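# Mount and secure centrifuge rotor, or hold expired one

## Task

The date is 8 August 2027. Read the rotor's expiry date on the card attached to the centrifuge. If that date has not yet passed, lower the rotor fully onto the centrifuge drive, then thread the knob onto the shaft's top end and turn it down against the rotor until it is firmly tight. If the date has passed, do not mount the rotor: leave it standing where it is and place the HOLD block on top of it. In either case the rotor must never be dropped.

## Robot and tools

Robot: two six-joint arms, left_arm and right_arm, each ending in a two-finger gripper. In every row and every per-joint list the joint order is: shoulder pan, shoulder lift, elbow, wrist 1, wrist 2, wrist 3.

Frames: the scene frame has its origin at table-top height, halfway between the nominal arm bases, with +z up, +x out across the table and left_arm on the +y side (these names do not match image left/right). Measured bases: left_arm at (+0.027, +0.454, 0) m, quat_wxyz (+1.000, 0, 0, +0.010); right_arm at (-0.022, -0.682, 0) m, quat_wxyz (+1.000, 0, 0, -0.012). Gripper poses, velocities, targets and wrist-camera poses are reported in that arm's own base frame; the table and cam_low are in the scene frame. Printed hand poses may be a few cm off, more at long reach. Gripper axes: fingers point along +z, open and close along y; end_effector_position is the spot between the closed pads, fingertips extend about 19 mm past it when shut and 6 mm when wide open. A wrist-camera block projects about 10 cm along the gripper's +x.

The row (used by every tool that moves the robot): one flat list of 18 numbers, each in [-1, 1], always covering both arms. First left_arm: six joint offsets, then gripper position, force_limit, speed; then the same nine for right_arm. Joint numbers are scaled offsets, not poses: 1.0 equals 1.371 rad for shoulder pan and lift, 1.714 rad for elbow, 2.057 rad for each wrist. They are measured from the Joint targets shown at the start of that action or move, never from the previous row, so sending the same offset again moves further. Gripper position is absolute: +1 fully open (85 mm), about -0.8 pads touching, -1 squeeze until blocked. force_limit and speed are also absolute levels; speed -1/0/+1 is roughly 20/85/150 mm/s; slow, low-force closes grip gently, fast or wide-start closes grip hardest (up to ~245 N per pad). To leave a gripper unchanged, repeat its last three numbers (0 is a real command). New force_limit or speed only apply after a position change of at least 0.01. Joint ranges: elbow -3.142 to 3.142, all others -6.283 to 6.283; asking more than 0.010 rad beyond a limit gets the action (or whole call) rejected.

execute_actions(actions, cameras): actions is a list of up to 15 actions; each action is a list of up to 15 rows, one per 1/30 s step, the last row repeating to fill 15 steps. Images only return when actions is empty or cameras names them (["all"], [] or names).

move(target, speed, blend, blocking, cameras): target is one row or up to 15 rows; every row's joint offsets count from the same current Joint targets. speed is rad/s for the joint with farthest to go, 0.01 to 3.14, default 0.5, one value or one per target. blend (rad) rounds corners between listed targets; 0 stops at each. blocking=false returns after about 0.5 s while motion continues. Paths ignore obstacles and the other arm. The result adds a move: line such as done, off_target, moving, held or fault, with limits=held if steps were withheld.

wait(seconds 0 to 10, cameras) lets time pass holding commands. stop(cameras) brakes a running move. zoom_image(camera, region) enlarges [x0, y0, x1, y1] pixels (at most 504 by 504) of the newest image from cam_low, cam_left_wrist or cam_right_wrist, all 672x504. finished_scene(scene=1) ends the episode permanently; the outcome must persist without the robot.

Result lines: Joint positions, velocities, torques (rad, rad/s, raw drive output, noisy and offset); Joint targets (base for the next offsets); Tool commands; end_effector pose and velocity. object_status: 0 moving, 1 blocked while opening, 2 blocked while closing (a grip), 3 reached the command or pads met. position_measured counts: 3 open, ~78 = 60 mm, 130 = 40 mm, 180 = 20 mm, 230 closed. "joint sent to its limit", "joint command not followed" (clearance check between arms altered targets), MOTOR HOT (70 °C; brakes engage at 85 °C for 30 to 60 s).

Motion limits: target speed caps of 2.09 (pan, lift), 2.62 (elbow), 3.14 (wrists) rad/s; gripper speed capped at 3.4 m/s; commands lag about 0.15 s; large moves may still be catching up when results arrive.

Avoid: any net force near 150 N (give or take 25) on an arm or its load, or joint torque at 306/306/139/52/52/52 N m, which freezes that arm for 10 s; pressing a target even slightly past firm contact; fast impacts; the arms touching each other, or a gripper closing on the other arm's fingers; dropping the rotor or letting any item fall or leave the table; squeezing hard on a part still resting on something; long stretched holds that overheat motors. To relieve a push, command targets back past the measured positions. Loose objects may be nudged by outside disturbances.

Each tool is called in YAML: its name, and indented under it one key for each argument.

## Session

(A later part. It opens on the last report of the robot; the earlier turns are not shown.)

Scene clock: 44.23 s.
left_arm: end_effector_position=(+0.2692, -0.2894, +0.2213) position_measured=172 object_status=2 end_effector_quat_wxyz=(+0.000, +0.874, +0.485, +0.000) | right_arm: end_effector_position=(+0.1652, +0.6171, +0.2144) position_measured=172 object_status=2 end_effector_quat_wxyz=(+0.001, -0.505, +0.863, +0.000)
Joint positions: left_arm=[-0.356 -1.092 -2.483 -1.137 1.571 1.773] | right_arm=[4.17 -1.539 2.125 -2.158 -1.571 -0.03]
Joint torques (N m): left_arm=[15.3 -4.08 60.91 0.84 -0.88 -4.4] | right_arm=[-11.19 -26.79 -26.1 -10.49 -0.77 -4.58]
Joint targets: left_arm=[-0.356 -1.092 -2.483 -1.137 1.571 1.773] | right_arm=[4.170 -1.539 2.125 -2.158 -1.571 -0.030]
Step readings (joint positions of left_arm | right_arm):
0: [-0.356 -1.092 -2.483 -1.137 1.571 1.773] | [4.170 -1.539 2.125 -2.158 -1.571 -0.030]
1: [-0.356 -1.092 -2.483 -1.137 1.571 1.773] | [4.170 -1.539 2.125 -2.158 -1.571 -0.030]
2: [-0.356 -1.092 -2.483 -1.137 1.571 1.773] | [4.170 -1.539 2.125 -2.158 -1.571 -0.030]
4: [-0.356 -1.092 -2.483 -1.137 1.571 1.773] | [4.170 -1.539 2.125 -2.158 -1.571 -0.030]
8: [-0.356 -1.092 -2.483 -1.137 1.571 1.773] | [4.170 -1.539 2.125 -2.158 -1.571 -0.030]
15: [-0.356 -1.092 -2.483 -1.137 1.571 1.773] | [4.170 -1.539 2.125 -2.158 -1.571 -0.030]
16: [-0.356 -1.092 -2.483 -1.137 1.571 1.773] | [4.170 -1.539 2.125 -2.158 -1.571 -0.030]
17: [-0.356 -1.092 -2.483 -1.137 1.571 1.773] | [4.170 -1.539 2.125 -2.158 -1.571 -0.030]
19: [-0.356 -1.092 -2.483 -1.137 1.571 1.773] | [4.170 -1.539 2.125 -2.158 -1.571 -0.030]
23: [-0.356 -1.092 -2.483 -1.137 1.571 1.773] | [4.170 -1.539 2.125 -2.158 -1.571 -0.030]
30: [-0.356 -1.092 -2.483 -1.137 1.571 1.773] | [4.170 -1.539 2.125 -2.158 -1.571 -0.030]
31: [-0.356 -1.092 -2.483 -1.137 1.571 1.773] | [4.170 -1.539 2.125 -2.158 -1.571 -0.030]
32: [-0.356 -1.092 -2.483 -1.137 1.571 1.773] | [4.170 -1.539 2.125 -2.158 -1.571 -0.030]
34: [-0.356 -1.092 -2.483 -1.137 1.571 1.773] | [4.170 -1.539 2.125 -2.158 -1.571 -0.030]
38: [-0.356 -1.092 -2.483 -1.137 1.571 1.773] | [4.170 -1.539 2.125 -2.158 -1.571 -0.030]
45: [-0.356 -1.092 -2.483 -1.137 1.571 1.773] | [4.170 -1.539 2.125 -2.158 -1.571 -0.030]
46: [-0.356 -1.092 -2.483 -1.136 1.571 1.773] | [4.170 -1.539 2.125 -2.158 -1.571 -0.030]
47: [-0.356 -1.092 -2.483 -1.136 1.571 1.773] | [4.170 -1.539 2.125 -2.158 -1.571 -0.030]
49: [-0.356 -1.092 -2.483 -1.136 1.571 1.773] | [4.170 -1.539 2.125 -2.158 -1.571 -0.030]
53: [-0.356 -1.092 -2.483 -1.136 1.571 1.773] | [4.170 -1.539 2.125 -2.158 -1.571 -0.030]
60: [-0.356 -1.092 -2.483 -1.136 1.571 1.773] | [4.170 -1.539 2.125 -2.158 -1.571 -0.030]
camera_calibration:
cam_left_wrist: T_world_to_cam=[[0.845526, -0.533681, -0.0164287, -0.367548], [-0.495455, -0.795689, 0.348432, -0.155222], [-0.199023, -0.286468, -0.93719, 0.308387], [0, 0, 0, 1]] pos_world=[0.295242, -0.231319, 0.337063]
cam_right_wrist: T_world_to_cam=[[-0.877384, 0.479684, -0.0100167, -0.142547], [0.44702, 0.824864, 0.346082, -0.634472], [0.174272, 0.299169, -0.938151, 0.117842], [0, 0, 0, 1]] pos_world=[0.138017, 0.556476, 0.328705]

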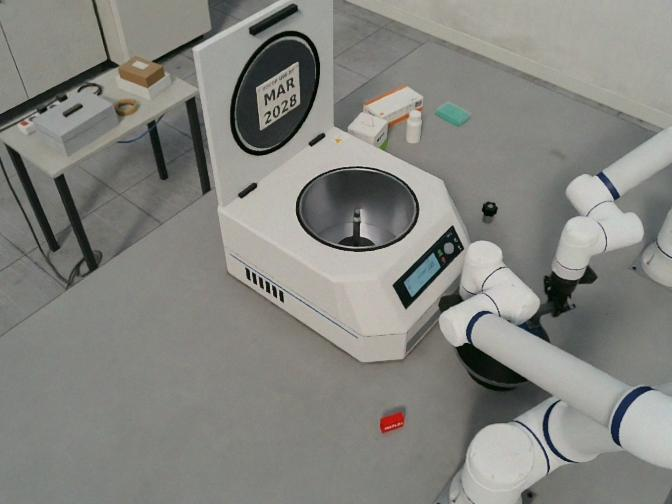

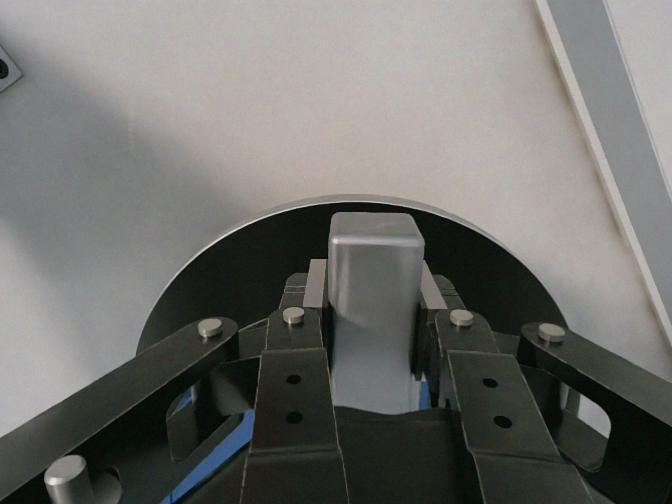

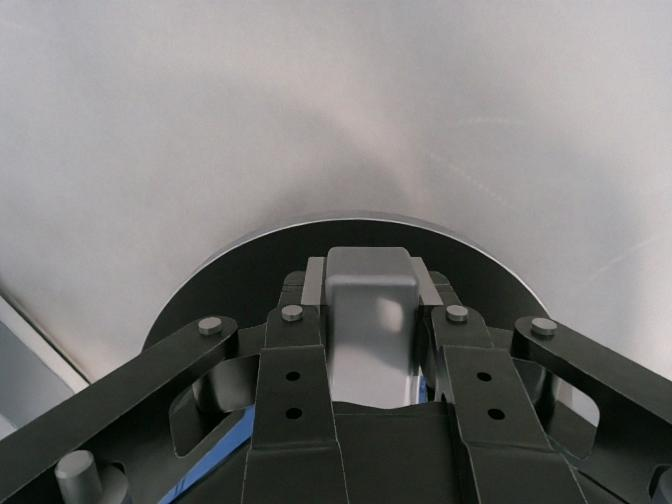

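move:
  target: [0, 0.0151, 0.0168, -0.0241, 0, 0, -1, 0.3, -1, 0, -0.0149, -0.0120, 0.0199, 0, 0, -1, 0.3, -1]
  speed: 0.05
  cameras: ["all"]

Scene clock: 48.20 s.
left_arm: end_effector_position=(+0.2692, -0.2894, +0.2411) position_measured=172 object_status=2 end_effector_quat_wxyz=(+0.000, +0.874, +0.485, +0.000) | right_arm: end_effector_position=(+0.1652, +0.6171, +0.2344) position_measured=172 object_status=2 end_effector_quat_wxyz=(+0.001, -0.505, +0.863, +0.000)
Joint positions: left_arm=[-0.356 -1.072 -2.454 -1.186 1.571 1.773] | right_arm=[4.17 -1.559 2.104 -2.117 -1.571 -0.03]
Joint torques (N m): left_arm=[4.79 37.44 125.36 5.31 4.61 -0.4] | right_arm=[-7.09 -67.29 -57 -3.27 -2.94 2.42]
Joint targets: left_arm=[-0.356 -1.072 -2.454 -1.186 1.571 1.773] | right_arm=[4.170 -1.559 2.104 -2.117 -1.571 -0.030]
move: done
camera_calibration:
cam_left_wrist: T_world_to_cam=[[0.845509, -0.533706, -0.0165079, -0.36714], [-0.495445, -0.795674, 0.348478, -0.162093], [-0.19912, -0.286463, -0.937172, 0.327088], [0, 0, 0, 1]] pos_world=[0.295242, -0.231219, 0.356963]
cam_right_wrist: T_world_to_cam=[[-0.877361, 0.479726, -0.0100002, -0.14238], [0.447057, 0.824829, 0.346116, -0.641357], [0.174289, 0.299198, -0.938138, 0.136488], [0, 0, 0, 1]] pos_world=[0.138017, 0.556476, 0.348604]

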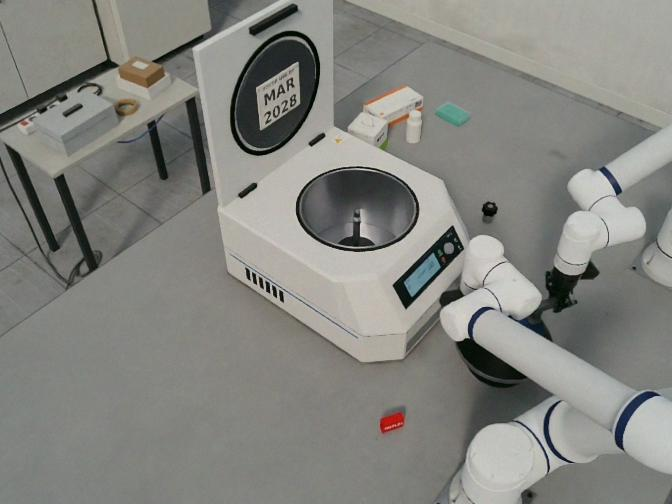

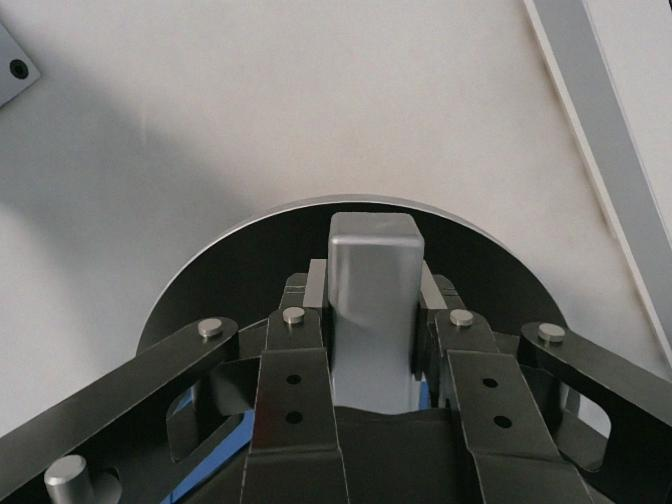

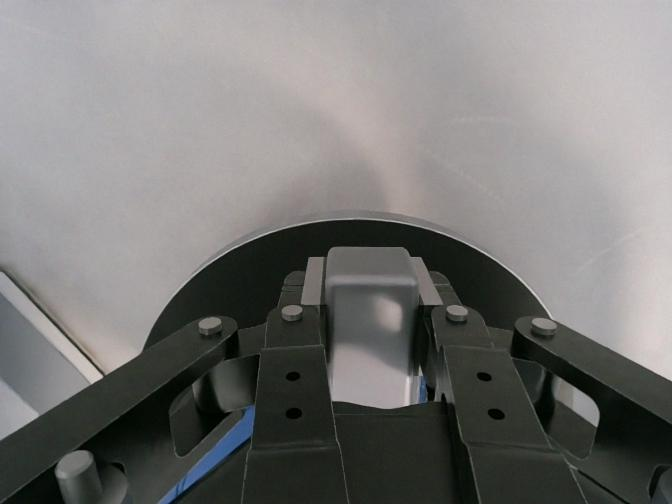

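execute_actions:
  actions:
    - [[0,0,0,0,0,0,-0.97,1.0,-1,0,0,0,0,0,0,-0.97,1.0,-1]]
  cameras: ["cam_left_wrist", "cam_right_wrist"]

Scene clock: 50.13 s.
left_arm: end_effector_position=(+0.2692, -0.2894, +0.2412) position_measured=172 object_status=2 end_effector_quat_wxyz=(+0.000, +0.874, +0.485, +0.000) | right_arm: end_effector_position=(+0.1652, +0.6171, +0.2345) position_measured=172 object_status=2 end_effector_quat_wxyz=(+0.001, -0.505, +0.863, +0.000)
Joint positions: left_arm=[-0.356 -1.072 -2.454 -1.186 1.571 1.773] | right_arm=[4.17 -1.559 2.104 -2.117 -1.571 -0.03]
Joint torques (N m): left_arm=[4.25 36.03 124.12 5.47 3.29 3.11] | right_arm=[-5.2 -65.34 -56.9 -3.71 -1.73 3.35]
Joint targets: left_arm=[-0.356 -1.072 -2.454 -1.186 1.571 1.773] | right_arm=[4.170 -1.559 2.104 -2.117 -1.571 -0.030]
Step readings (joint positions of left_arm | right_arm):
0: [-0.356 -1.072 -2.454 -1.186 1.571 1.773] | [4.170 -1.559 2.104 -2.117 -1.571 -0.030]
1: [-0.356 -1.072 -2.454 -1.186 1.571 1.773] | [4.170 -1.559 2.104 -2.117 -1.571 -0.030]
2: [-0.356 -1.072 -2.454 -1.186 1.571 1.773] | [4.170 -1.559 2.104 -2.117 -1.571 -0.030]
4: [-0.356 -1.072 -2.454 -1.186 1.571 1.773] | [4.170 -1.559 2.104 -2.117 -1.571 -0.030]
8: [-0.356 -1.072 -2.454 -1.186 1.571 1.773] | [4.170 -1.559 2.104 -2.117 -1.571 -0.030]
15: [-0.356 -1.072 -2.454 -1.186 1.571 1.773] | [4.170 -1.559 2.104 -2.117 -1.571 -0.030]
camera_calibration:
cam_left_wrist: T_world_to_cam=[[0.845509, -0.533706, -0.0165079, -0.367139], [-0.495445, -0.795674, 0.348478, -0.162127], [-0.19912, -0.286463, -0.937172, 0.327182], [0, 0, 0, 1]] pos_world=[0.295242, -0.231219, 0.357063]
cam_right_wrist: T_world_to_cam=[[-0.877361, 0.479726, -0.0100002, -0.142379], [0.447057, 0.824829, 0.346116, -0.641391], [0.174289, 0.299198, -0.938138, 0.136582], [0, 0, 0, 1]] pos_world=[0.138017, 0.556476, 0.348704]
Images, in order (width x height): cam_left_wrist 672x504, cam_right_wrist 672x504.

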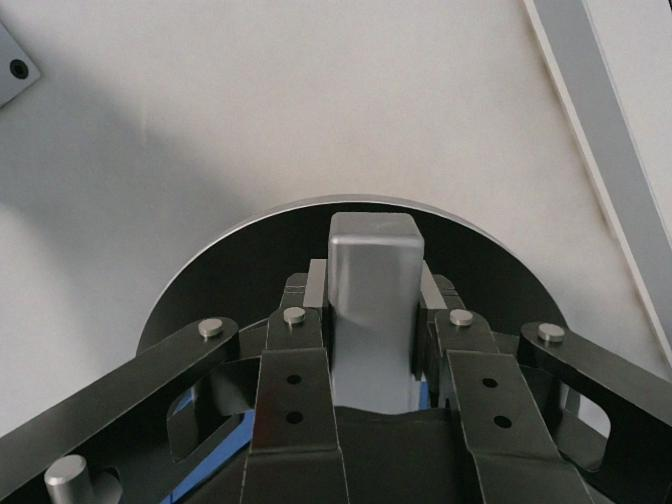

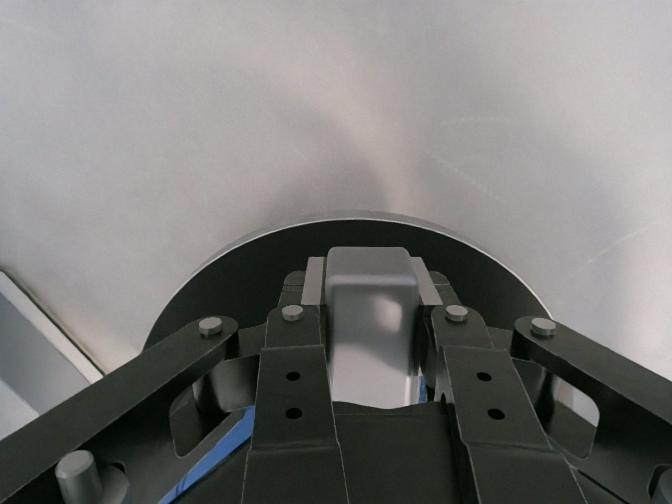

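move:
  target:
    - [0, 0.0330, 0.0528, -0.0660, 0, 0, -0.97, 1.0, -1, 0, -0.0376, -0.0397, 0.0581, 0, 0, -0.97, 1.0, -1]
    - [0, 0.0510, 0.1092, -0.1249, 0, 0, -0.97, 1.0, -1, 0, -0.0657, -0.0845, 0.1142, 0, 0, -0.97, 1.0, -1]
    - [0.0013, 0.0541, 0.1695, -0.1773, 0, 0.0020, -0.97, 1.0, -1, -0.0022, -0.0838, -0.1348, 0.1682, 0, -0.0003, -0.97, 1.0, -1]
  speed: 0.16
  blend: 0.03
  cameras: ["all"]

Scene clock: 57.20 s.
left_arm: end_effector_position=(+0.2719, -0.2897, +0.4207) position_measured=172 object_status=2 end_effector_quat_wxyz=(+0.000, +0.875, +0.484, +0.000) | right_arm: end_effector_position=(+0.1675, +0.6173, +0.4143) position_measured=172 object_status=2 end_effector_quat_wxyz=(+0.001, -0.504, +0.864, +0.000)
Joint positions: left_arm=[-0.354 -0.998 -2.164 -1.551 1.571 1.777] | right_arm=[4.167 -1.674 1.873 -1.771 -1.571 -0.031]
Joint torques (N m): left_arm=[21.94 34.71 133.76 5.8 -1.19 3.61] | right_arm=[-12.76 -60.54 -68.08 -6.73 1.81 -5.4]
Joint targets: left_arm=[-0.354 -0.998 -2.164 -1.551 1.571 1.777] | right_arm=[4.167 -1.674 1.873 -1.771 -1.571 -0.031]
move: done
camera_calibration:
cam_left_wrist: T_world_to_cam=[[0.844259, -0.535681, -0.0164974, -0.366988], [-0.497295, -0.794495, 0.348532, -0.222845], [-0.199809, -0.286047, -0.937152, 0.49613], [0, 0, 0, 1]] pos_world=[0.298144, -0.231721, 0.536563]
cam_right_wrist: T_world_to_cam=[[-0.876222, 0.481803, -0.0100514, -0.140091], [0.448984, 0.823758, 0.346174, -0.704563], [0.175068, 0.298812, -0.938117, 0.304878], [0, 0, 0, 1]] pos_world=[0.140212, 0.556785, 0.528504]

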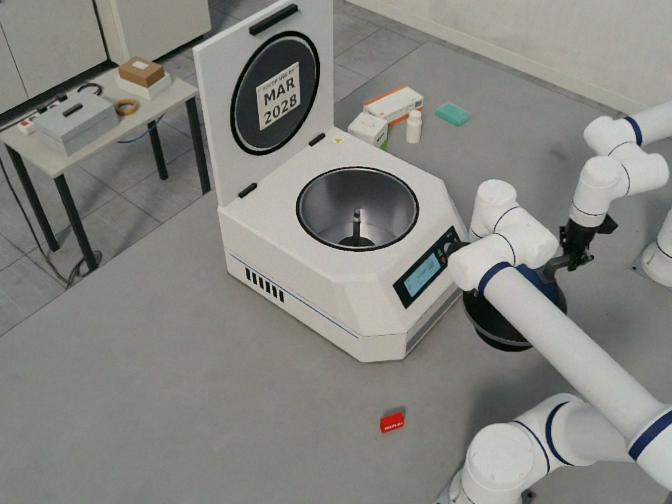

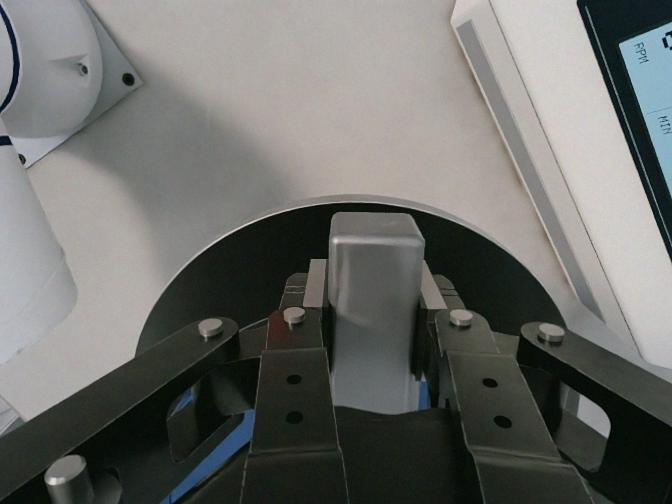

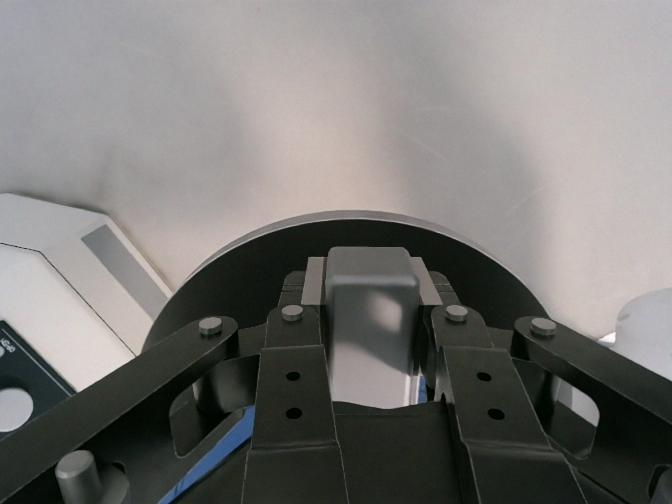

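move:
  target:
    - [0.0057, -0.0170, 0.0672, -0.0447, 0, 0.0098, -0.97, 1.0, -1, -0.0091, -0.0066, -0.0573, 0.0521, 0, -0.0001, -0.97, 1.0, -1]
    - [0.0169, -0.0537, 0.1371, -0.0785, 0, 0.0292, -0.97, 1.0, -1, -0.0277, -0.0002, -0.1181, 0.0985, 0, -0.0007, -0.97, 1.0, -1]
    - [0.0320, -0.1072, 0.2004, -0.0955, 0, 0.0588, -0.97, 1.0, -1, -0.0563, 0.0182, -0.1721, 0.1313, 0, -0.0002, -0.97, 1.0, -1]
    - [0.0500, -0.1793, 0.2609, -0.0979, 0, 0.0987, -0.97, 1.0, -1, -0.0960, 0.0486, -0.2207, 0.1514, 0, 0.0014, -0.97, 1.0, -1]
    - [0.0648, -0.2613, 0.3176, -0.0905, 0, 0.1425, -0.97, 1.0, -1, -0.1384, 0.0882, -0.2623, 0.1597, 0, 0.0071, -0.97, 1.0, -1]
    - [0.0770, -0.3544, 0.3799, -0.0803, 0, 0.1896, -0.97, 1.0, -1, -0.1818, 0.1382, -0.3047, 0.1617, 0, 0.0172, -0.97, 1.0, -1]
    - [0.0856, -0.4487, 0.4537, -0.0790, 0, 0.2344, -0.97, 1.0, -1, -0.2200, 0.1946, -0.3558, 0.1668, 0, 0.0307, -0.97, 1.0, -1]
  speed: 0.2
  blend: 0.03
  cameras: ["all"]

Scene clock: 65.27 s.
left_arm: end_effector_position=(+0.6477, -0.3387, +0.6111) position_measured=172 object_status=2 end_effector_quat_wxyz=(+0.000, +0.948, +0.317, +0.000) | right_arm: end_effector_position=(+0.4698, +0.6514, +0.6043) position_measured=172 object_status=2 end_effector_quat_wxyz=(+0.001, -0.339, +0.941, +0.000)
Joint positions: left_arm=[-0.237 -1.613 -1.386 -1.713 1.571 2.259] | right_arm=[3.865 -1.407 1.263 -1.427 -1.571 0.032]
Joint torques (N m): left_arm=[-37.29 103.68 121.3 0.84 -11.91 2.12] | right_arm=[-18.49 -43.34 -79.64 -30.16 -1 3.85]
Joint targets: left_arm=[-0.236 -1.613 -1.386 -1.713 1.571 2.259] | right_arm=[3.865 -1.407 1.263 -1.427 -1.571 0.033]
move: done
camera_calibration:
cam_left_wrist: T_world_to_cam=[[0.597719, -0.801534, -0.0165565, -0.637712], [-0.747963, -0.564966, 0.348374, 0.0990063], [-0.288588, -0.195847, -0.937209, 0.823629], [0, 0, 0, 1]] pos_world=[0.692915, -0.293908, 0.726863]
cam_right_wrist: T_world_to_cam=[[-0.646774, 0.762617, -0.00993358, -0.180612], [0.713281, 0.609441, 0.346138, -0.91876], [0.270024, 0.216787, -0.938131, 0.428918], [0, 0, 0, 1]] pos_world=[0.422701, 0.604684, 0.718605]

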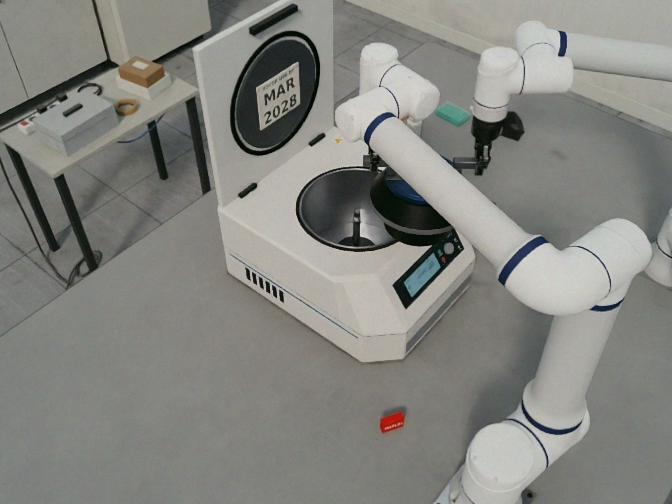

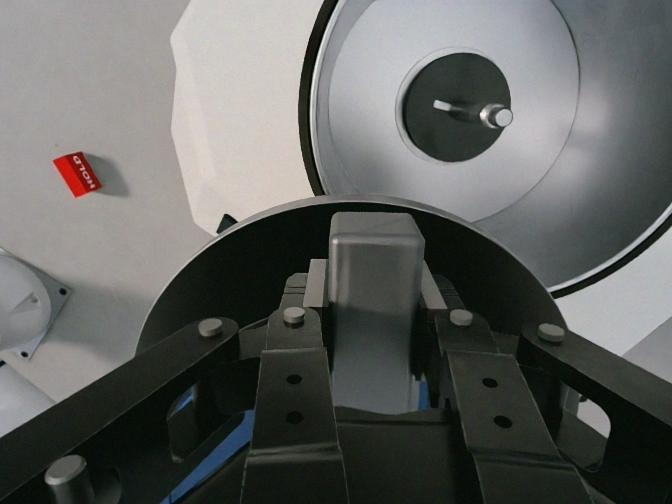

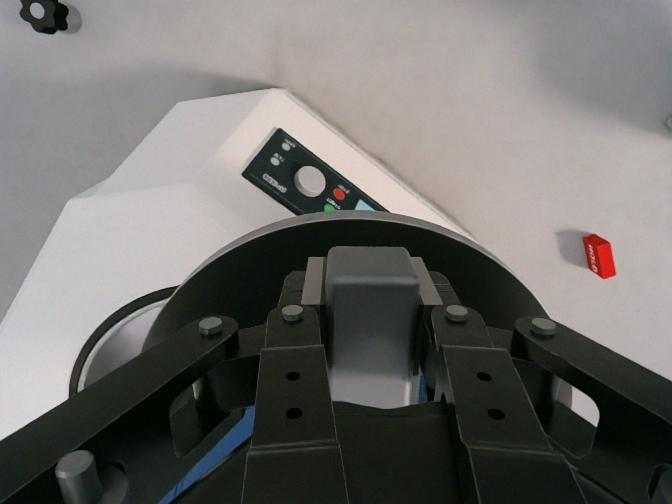

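move:
  target: [0.00088, -0.00058, 0.00047, 0, 0, 0.00058, -0.97, 1.0, -1, 0, -0.0014, 0.0013, -0.00015, 0, 0, -0.97, 1.0, -1]
  speed: 0.02
  cameras: []

Scene clock: 68.00 s.
left_arm: end_effector_position=(+0.6485, -0.3382, +0.6111) position_measured=172 object_status=2 end_effector_quat_wxyz=(+0.000, +0.948, +0.317, +0.000) | right_arm: end_effector_position=(+0.4692, +0.6508, +0.6043) position_measured=172 object_status=2 end_effector_quat_wxyz=(+0.001, -0.339, +0.941, +0.000)
Joint positions: left_arm=[-0.235 -1.614 -1.385 -1.714 1.57 2.26] | right_arm=[3.865 -1.409 1.265 -1.428 -1.571 0.033]
Joint torques (N m): left_arm=[23.76 82.66 134.06 7.39 0.38 3.97] | right_arm=[-10.86 -87.28 -50.63 -12.18 -1.84 3.65]
Joint targets: left_arm=[-0.235 -1.614 -1.385 -1.713 1.571 2.260] | right_arm=[3.865 -1.409 1.265 -1.428 -1.571 0.033]
move: done
No camera images: "cameras" was empty.

move:
  target:
    - [0.0064, -0.0974, 0.0872, -0.0078, 0, 0.0433, -0.97, 1.0, -1, -0.0332, 0.0625, -0.0611, 0.0092, 0, 0.0169, -0.97, 1.0, -1]
    - [0.0115, -0.1998, 0.1910, -0.0260, 0, 0.0848, -0.97, 1.0, -1, -0.0625, 0.1326, -0.1350, 0.0240, 0, 0.0355, -0.97, 1.0, -1]
    - [0.0149, -0.3077, 0.3136, -0.0562, 0, 0.1245, -0.97, 1.0, -1, -0.0870, 0.2087, -0.2216, 0.0455, 0, 0.0566, -0.97, 1.0, -1]
  speed: 0.2
  blend: 0.03
  cameras: ["all"]

Scene clock: 71.77 s.
left_arm: end_effector_position=(+0.8862, -0.3751, +0.6110) position_measured=172 object_status=2 end_effector_quat_wxyz=(+0.000, +0.979, +0.204, +0.000) | right_arm: end_effector_position=(+0.6725, +0.6795, +0.6042) position_measured=172 object_status=2 end_effector_quat_wxyz=(+0.001, -0.226, +0.974, +0.000)
Joint positions: left_arm=[-0.215 -2.036 -0.848 -1.829 1.571 2.516] | right_arm=[3.746 -1.123 0.885 -1.334 -1.571 0.149]
Joint torques (N m): left_arm=[56.53 126.59 137.38 12.78 6.09 3.88] | right_arm=[-5.25 -98.55 -64.74 6.66 2.64 3.93]
Joint targets: left_arm=[-0.215 -2.036 -0.847 -1.829 1.571 2.516] | right_arm=[3.746 -1.123 0.885 -1.334 -1.571 0.149]
move: done
camera_calibration:
cam_left_wrist: T_world_to_cam=[[0.393989, -0.918967, -0.0164918, -0.672932], [-0.85928, -0.374649, 0.348248, 0.42699], [-0.326207, -0.123035, -0.937257, 0.946015], [0, 0, 0, 1]] pos_world=[0.940628, -0.342038, 0.726863]
cam_right_wrist: T_world_to_cam=[[-0.450658, 0.892643, -0.00979722, -0.291221], [0.835933, 0.425828, 0.346247, -1.0382], [0.313247, 0.147849, -0.938092, 0.38566], [0, 0, 0, 1]] pos_world=[0.615814, 0.64503, 0.718404]

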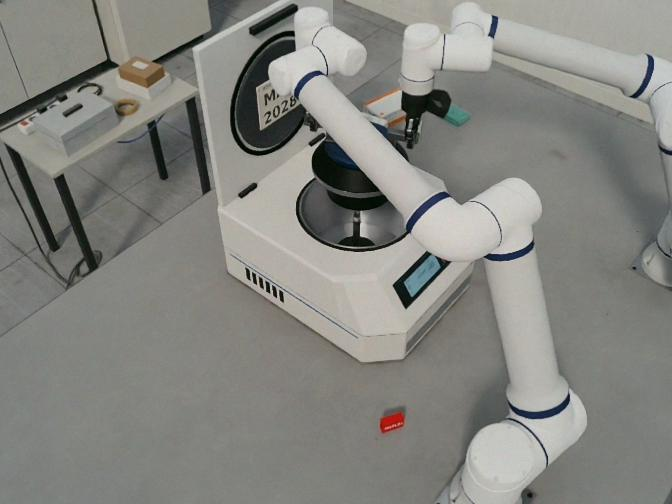

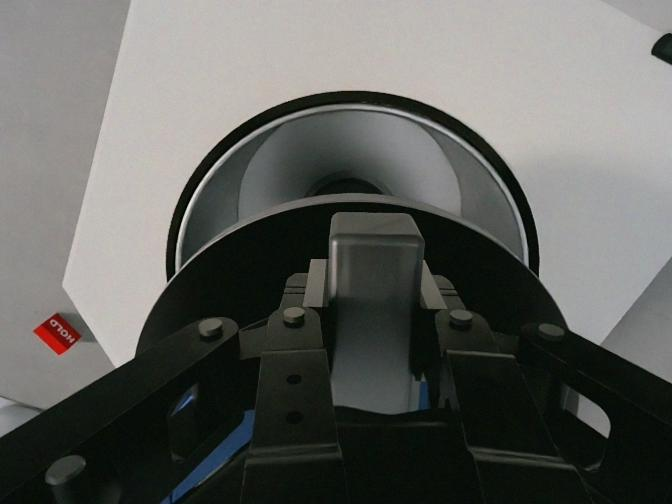

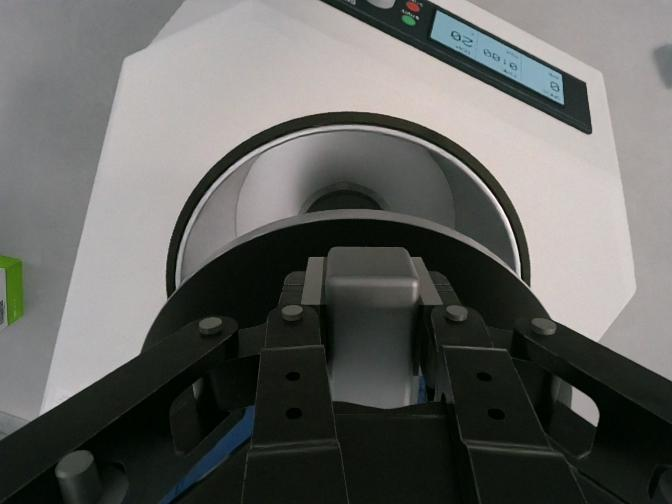

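zoom_image:
  camera: "cam_low"
  region: [280, 90, 440, 260]

zoom_image:
  camera: "cam_left_wrist"
  region: [140, 80, 560, 320]

zoom_image:
  camera: "cam_right_wrist"
  region: [140, 100, 560, 320]

Scaled by 2.965.

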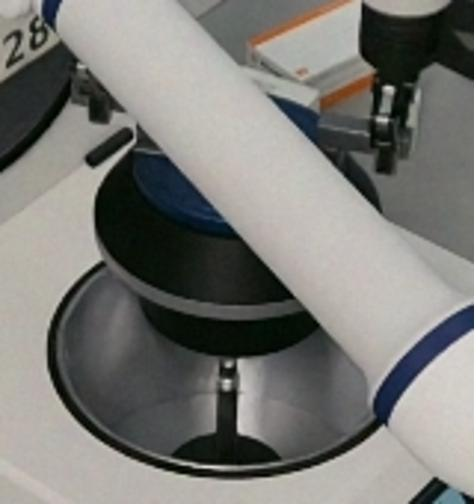

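Scaled by 1.200.

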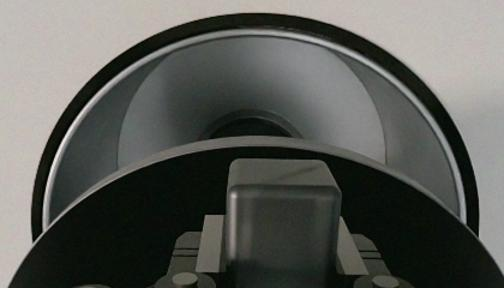

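Scaled by 1.200.

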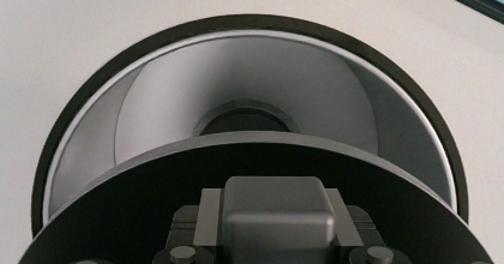

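zoom_image:
  camera: "cam_low"
  region: [300, 150, 400, 250]

zoom_image:
  camera: "cam_low"
  region: [300, 100, 420, 220]

Scaled by 5.040.

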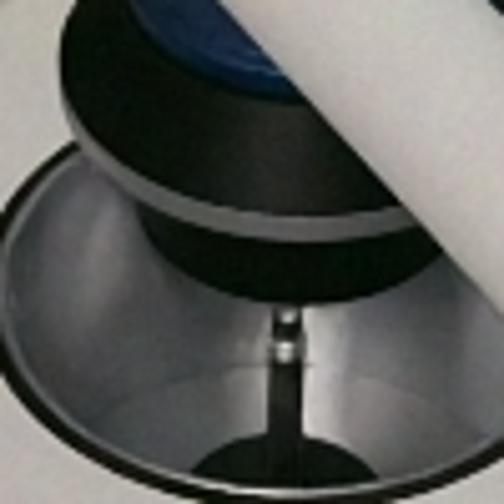

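Scaled by 4.200.

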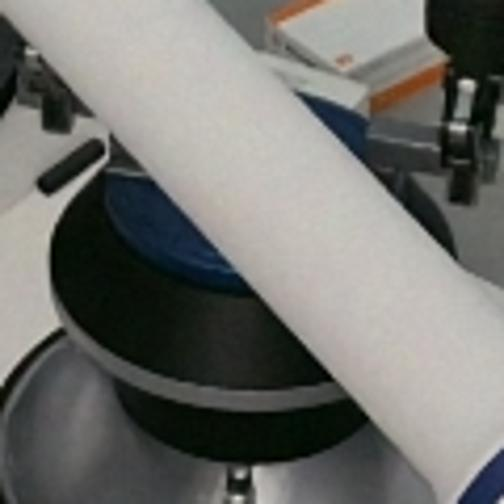

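zoom_image:
  camera: "cam_low"
  region: [300, 130, 350, 190]

zoom_image:
  camera: "cam_low"
  region: [370, 130, 430, 190]

zoom_image:
  camera: "cam_low"
  region: [320, 180, 400, 250]

Scaled by 8.400.

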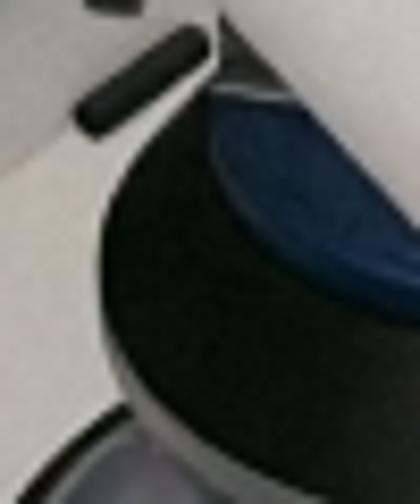

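Scaled by 8.400.

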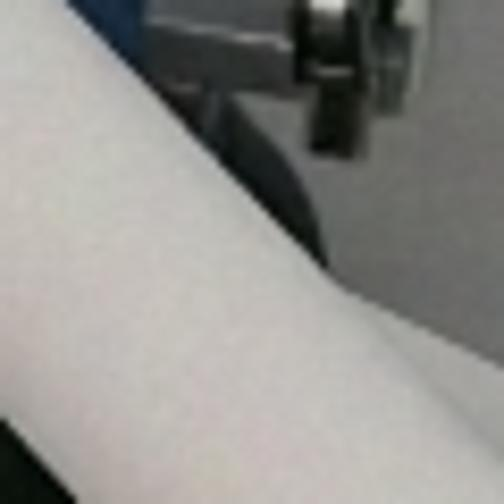

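Scaled by 6.300.

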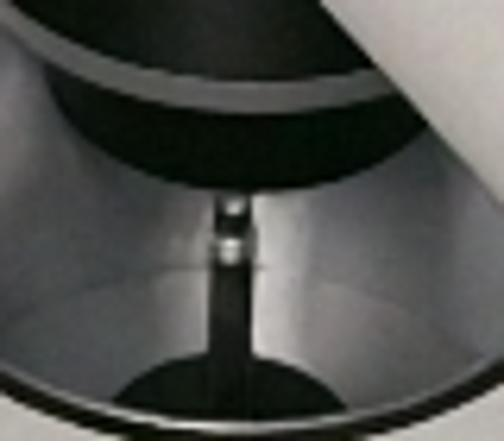

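move:
  target: [0.0020, -0.0048, 0.0057, -0.0016, 0, 0.0013, -0.97, 1.0, -1, -0.0007, 0.0095, -0.0113, 0.0031, 0, -0.0005, -0.97, 1.0, -1]
  speed: 0.03
  cameras: ["all"]

zoom_image:
  camera: "cam_low"
  region: [300, 130, 350, 190]

zoom_image:
  camera: "cam_low"
  region: [370, 130, 430, 190]

zoom_image:
  camera: "cam_low"
  region: [320, 180, 400, 250]

Scene clock: 79.23 s.
left_arm: end_effector_position=(+0.8904, -0.3732, +0.6109) position_measured=172 object_status=2 end_effector_quat_wxyz=(+0.000, +0.979, +0.204, +0.000) | right_arm: end_effector_position=(+0.6784, +0.6824, +0.6042) position_measured=172 object_status=2 end_effector_quat_wxyz=(+0.000, -0.226, +0.974, +0.000)
Joint positions: left_arm=[-0.212 -2.042 -0.838 -1.832 1.571 2.519] | right_arm=[3.745 -1.11 0.866 -1.328 -1.571 0.148]
Joint torques (N m): left_arm=[-9.74 155.48 123.64 0.45 -1.61 3.39] | right_arm=[-18.74 -81.02 -72.28 -17.79 -1.46 -5.23]
Joint targets: left_arm=[-0.212 -2.042 -0.838 -1.832 1.571 2.519] | right_arm=[3.745 -1.110 0.866 -1.328 -1.571 0.148]
move: done
camera_calibration:
cam_left_wrist: T_world_to_cam=[[0.39401, -0.918955, -0.0166954, -0.672711], [-0.859279, -0.374748, 0.348144, 0.431421], [-0.326185, -0.122826, -0.937293, 0.947507], [0, 0, 0, 1]] pos_world=[0.944828, -0.340138, 0.726663]
cam_right_wrist: T_world_to_cam=[[-0.450644, 0.892649, -0.00983882, -0.291178], [0.835972, 0.425846, 0.346129, -1.04427], [0.313162, 0.147756, -0.938135, 0.383653], [0, 0, 0, 1]] pos_world=[0.621614, 0.64793, 0.718505]

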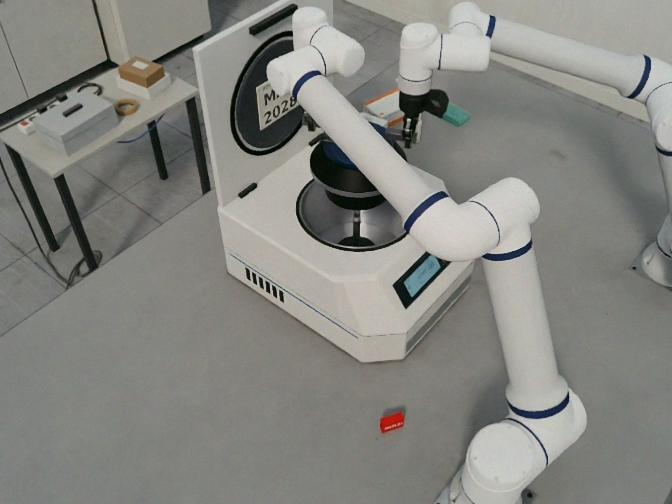

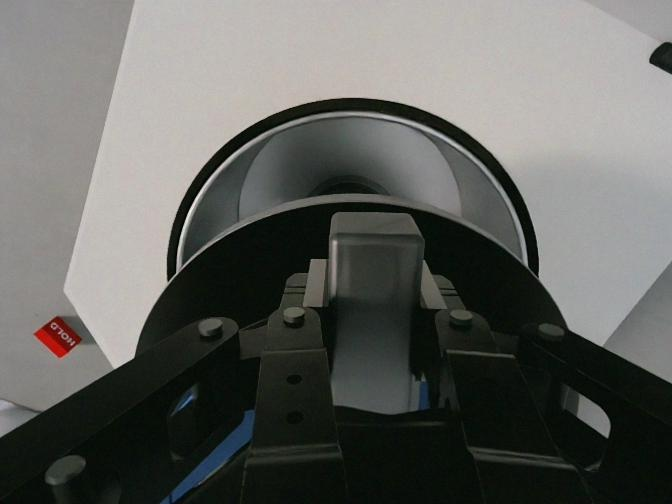

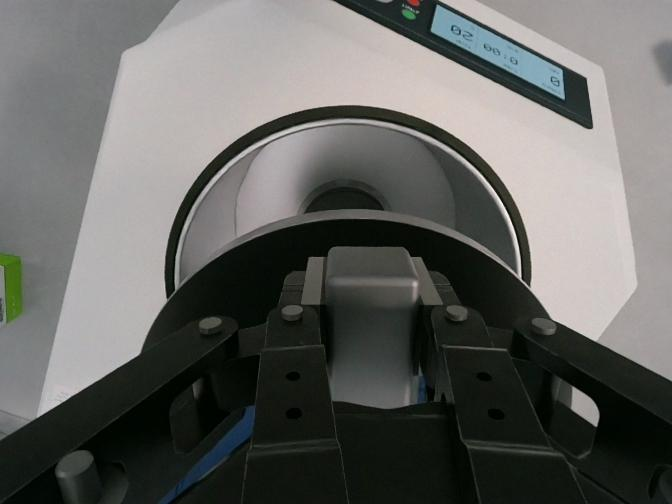

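Scaled by 8.400.

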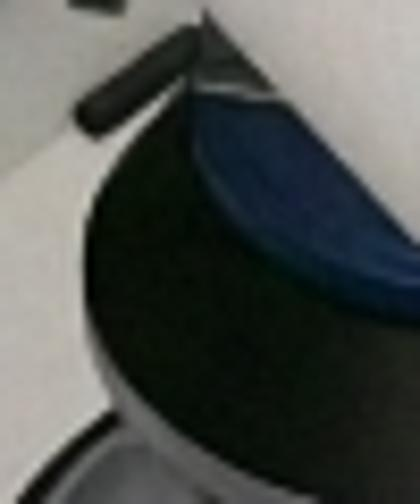

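Scaled by 8.400.

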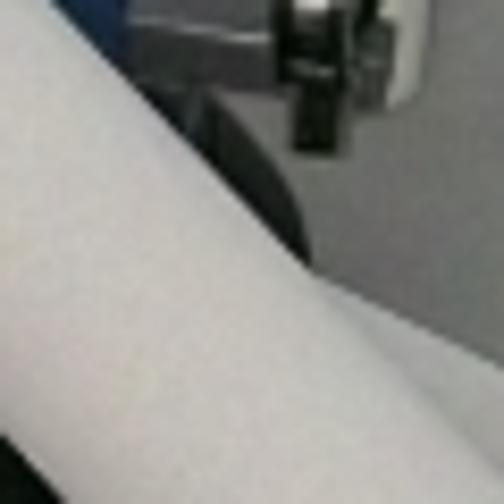

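Scaled by 6.300.

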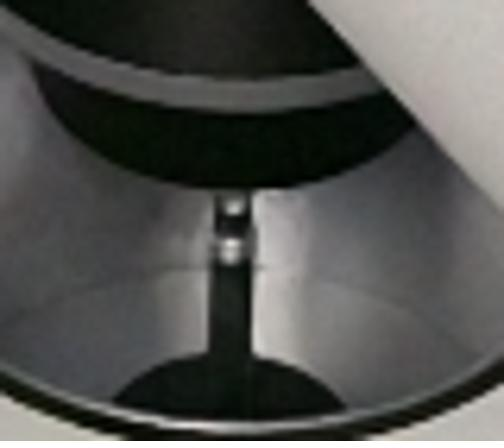

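move:
  target:
    - [0, 0.0151, -0.0646, 0.0437, 0, 0, -0.97, 1.0, -1, 0, -0.0137, 0.0626, -0.0431, 0, 0, -0.97, 1.0, -1]
    - [0, 0.0229, -0.1205, 0.0851, 0, 0, -0.97, 1.0, -1, 0, -0.0204, 0.1171, -0.0840, 0, 0, -0.97, 1.0, -1]
  speed: 0.1
  blend: 0.02
  cameras: ["all"]

zoom_image:
  camera: "cam_low"
  region: [290, 150, 430, 260]

zoom_image:
  camera: "cam_low"
  region: [320, 190, 400, 260]

Scene clock: 82.27 s.
left_arm: end_effector_position=(+0.8903, -0.3733, +0.5211) position_measured=172 object_status=2 end_effector_quat_wxyz=(+0.000, +0.979, +0.204, +0.000) | right_arm: end_effector_position=(+0.6785, +0.6824, +0.5144) position_measured=172 object_status=2 end_effector_quat_wxyz=(+0.001, -0.226, +0.974, +0.000)
Joint positions: left_arm=[-0.212 -2.011 -1.044 -1.657 1.571 2.519] | right_arm=[3.745 -1.138 1.067 -1.5 -1.571 0.148]
Joint torques (N m): left_arm=[-37.73 186.66 93.3 0.92 -5.92 -2.93] | right_arm=[-17.25 -97.38 -61.39 -35.35 -3.65 -4.59]
Joint targets: left_arm=[-0.212 -2.011 -1.044 -1.657 1.571 2.519] | right_arm=[3.745 -1.138 1.067 -1.501 -1.571 0.148]
move: done
camera_calibration:
cam_left_wrist: T_world_to_cam=[[0.393931, -0.918989, -0.0166513, -0.674227], [-0.859237, -0.37463, 0.348374, 0.462381], [-0.32639, -0.122928, -0.937208, 0.863492], [0, 0, 0, 1]] pos_world=[0.944728, -0.340238, 0.636963]
cam_right_wrist: T_world_to_cam=[[-0.450554, 0.892695, -0.00984849, -0.292096], [0.835987, 0.425753, 0.346209, -1.01327], [0.313252, 0.147753, -0.938106, 0.299305], [0, 0, 0, 1]] pos_world=[0.621714, 0.64793, 0.628704]

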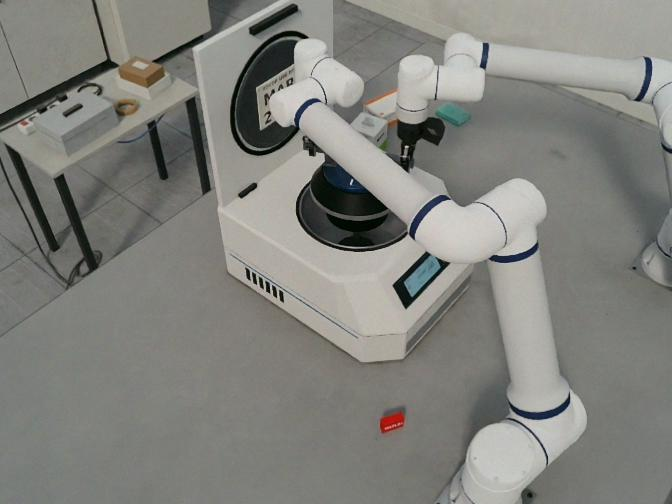

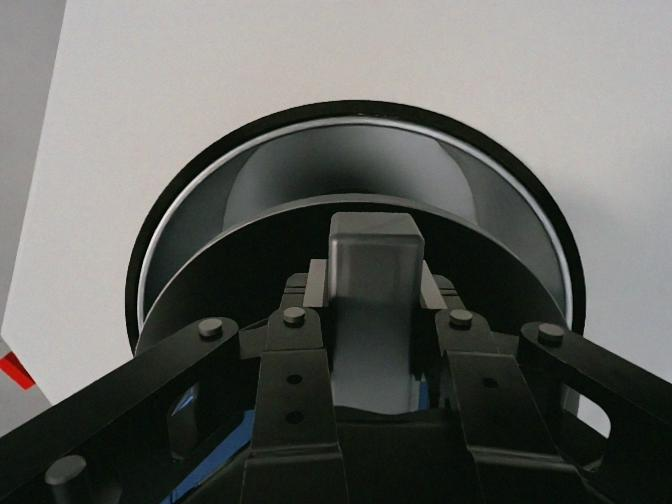

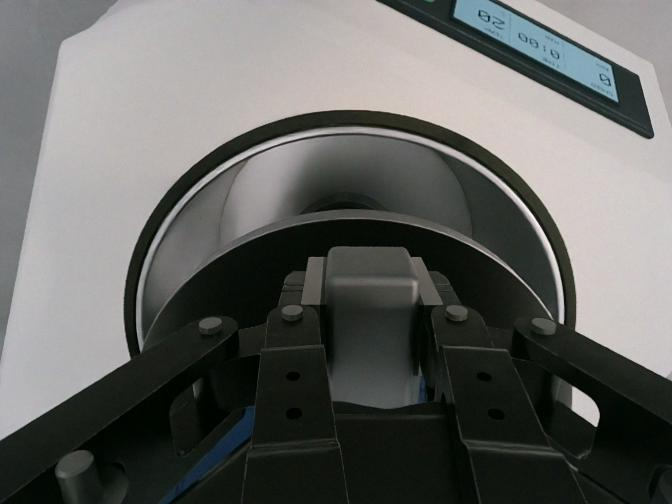

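Scaled by 3.600.

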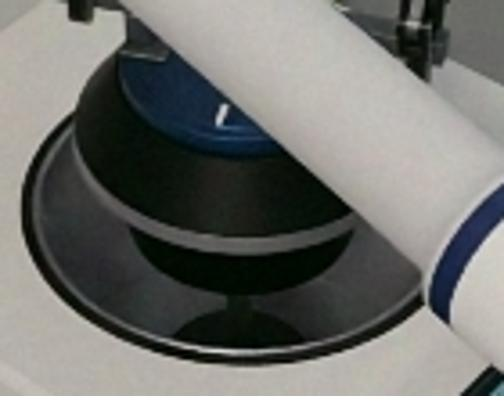

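Scaled by 6.300.

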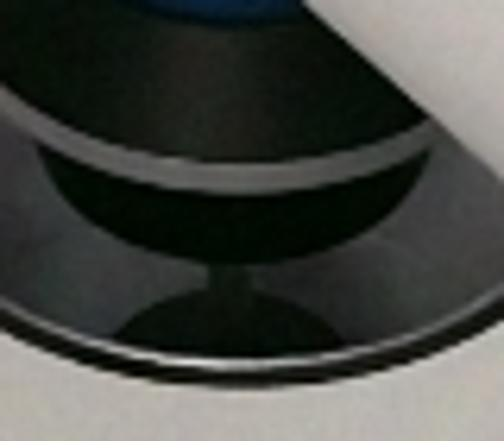

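move:
  target: [0.00051, -0.00109, 0.00123, -0.0003, 0, 0.00034, -0.97, 1.0, -1, 0.00015, -0.00146, 0.00169, -0.00044, 0, 0.0001, -0.97, 1.0, -1]
  speed: 0.02
  cameras: []

Scene clock: 83.97 s.
left_arm: end_effector_position=(+0.8911, -0.3730, +0.5210) position_measured=172 object_status=2 end_effector_quat_wxyz=(+0.000, +0.979, +0.204, +0.000) | right_arm: end_effector_position=(+0.6776, +0.6819, +0.5143) position_measured=172 object_status=2 end_effector_quat_wxyz=(+0.001, -0.226, +0.974, +0.000)
Joint positions: left_arm=[-0.212 -2.012 -1.042 -1.658 1.57 2.52] | right_arm=[3.745 -1.14 1.069 -1.502 -1.571 0.148]
Joint torques (N m): left_arm=[29.95 136.64 136.28 9.13 1.63 4.55] | right_arm=[11.83 -113.05 -50.05 -9.93 -2.35 4.27]
Joint targets: left_arm=[-0.211 -2.012 -1.042 -1.658 1.571 2.520] | right_arm=[3.745 -1.140 1.070 -1.501 -1.571 0.148]
move: done
No camera images: "cameras" was empty.

move:
  target: [0.0001, 0.0015, -0.0221, 0.0174, 0, 0, -0.97, 1.0, -1, 0, -0.0015, 0.0221, -0.0174, 0, 0, -0.97, 1.0, -1]
  speed: 0.03
  cameras: ["all"]

zoom_image:
  camera: "cam_low"
  region: [320, 190, 400, 260]

Scene clock: 87.43 s.
left_arm: end_effector_position=(+0.8916, -0.3728, +0.5012) position_measured=172 object_status=2 end_effector_quat_wxyz=(+0.000, +0.979, +0.204, +0.000) | right_arm: end_effector_position=(+0.6774, +0.6819, +0.4945) position_measured=172 object_status=2 end_effector_quat_wxyz=(+0.001, -0.226, +0.974, +0.000)
Joint positions: left_arm=[-0.211 -2.01 -1.08 -1.622 1.571 2.52] | right_arm=[3.745 -1.142 1.107 -1.537 -1.571 0.148]
Joint torques (N m): left_arm=[59.64 158.9 116.66 17.86 6.02 1.82] | right_arm=[15.64 -118.78 -45.33 -2.88 2.21 4.33]
Joint targets: left_arm=[-0.211 -2.010 -1.080 -1.622 1.571 2.520] | right_arm=[3.745 -1.142 1.107 -1.537 -1.571 0.148]
move: done
camera_calibration:
cam_left_wrist: T_world_to_cam=[[0.394043, -0.91894, -0.0166967, -0.674674], [-0.859185, -0.37475, 0.348372, 0.470564], [-0.32639, -0.122928, -0.937208, 0.845234], [0, 0, 0, 1]] pos_world=[0.946028, -0.339738, 0.616963]
cam_right_wrist: T_world_to_cam=[[-0.450629, 0.892657, -0.00988059, -0.29225], [0.835947, 0.425833, 0.346207, -1.00527], [0.313252, 0.147752, -0.938106, 0.281056], [0, 0, 0, 1]] pos_world=[0.620614, 0.64743, 0.608804]

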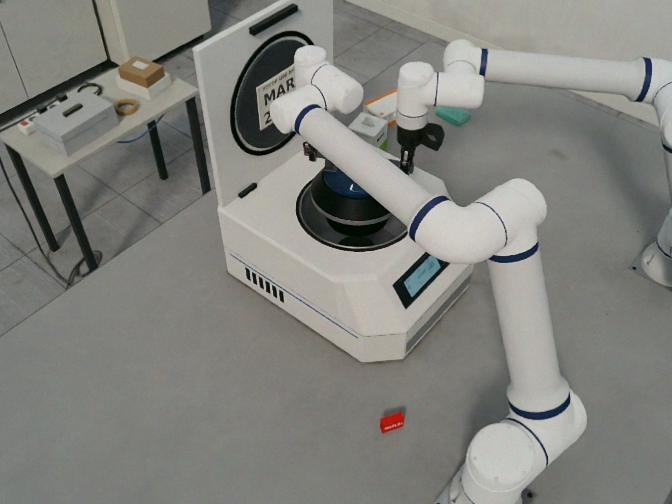

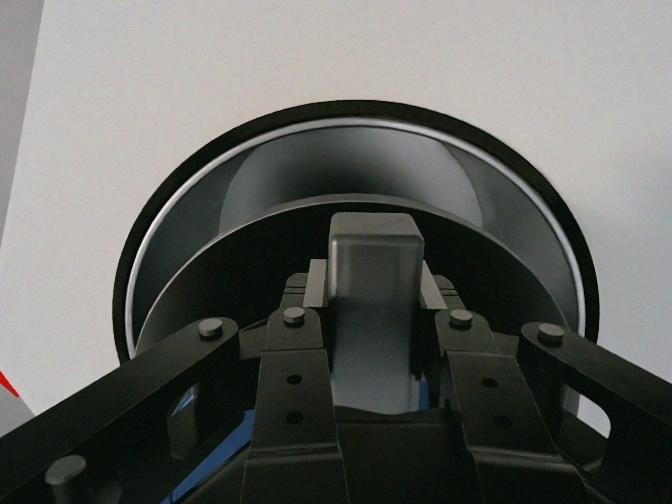

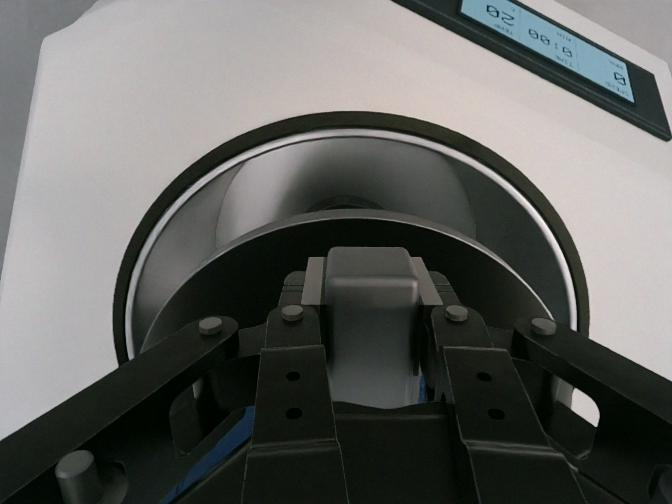

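Scaled by 6.300.

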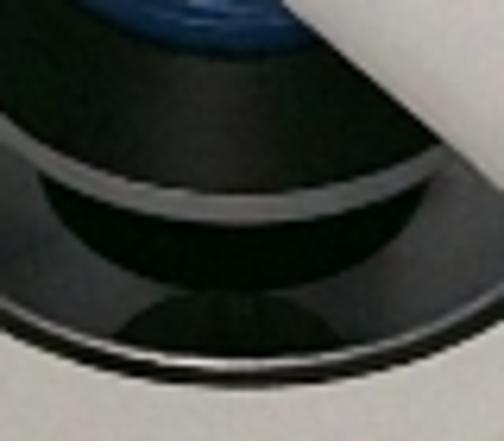

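zoom_image:
  camera: "cam_left_wrist"
  region: [310, 90, 410, 210]

zoom_image:
  camera: "cam_right_wrist"
  region: [310, 100, 410, 220]

Scaled by 4.200.

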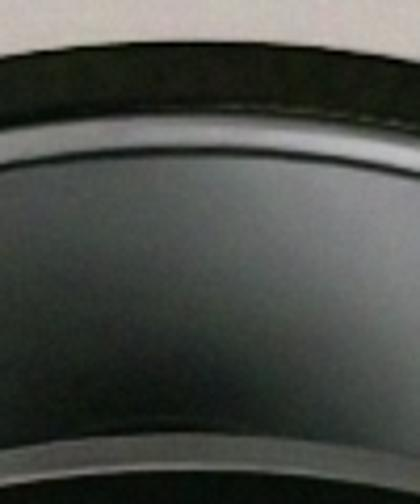

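Scaled by 4.200.

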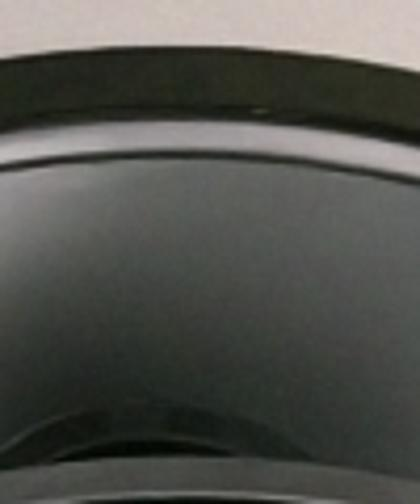

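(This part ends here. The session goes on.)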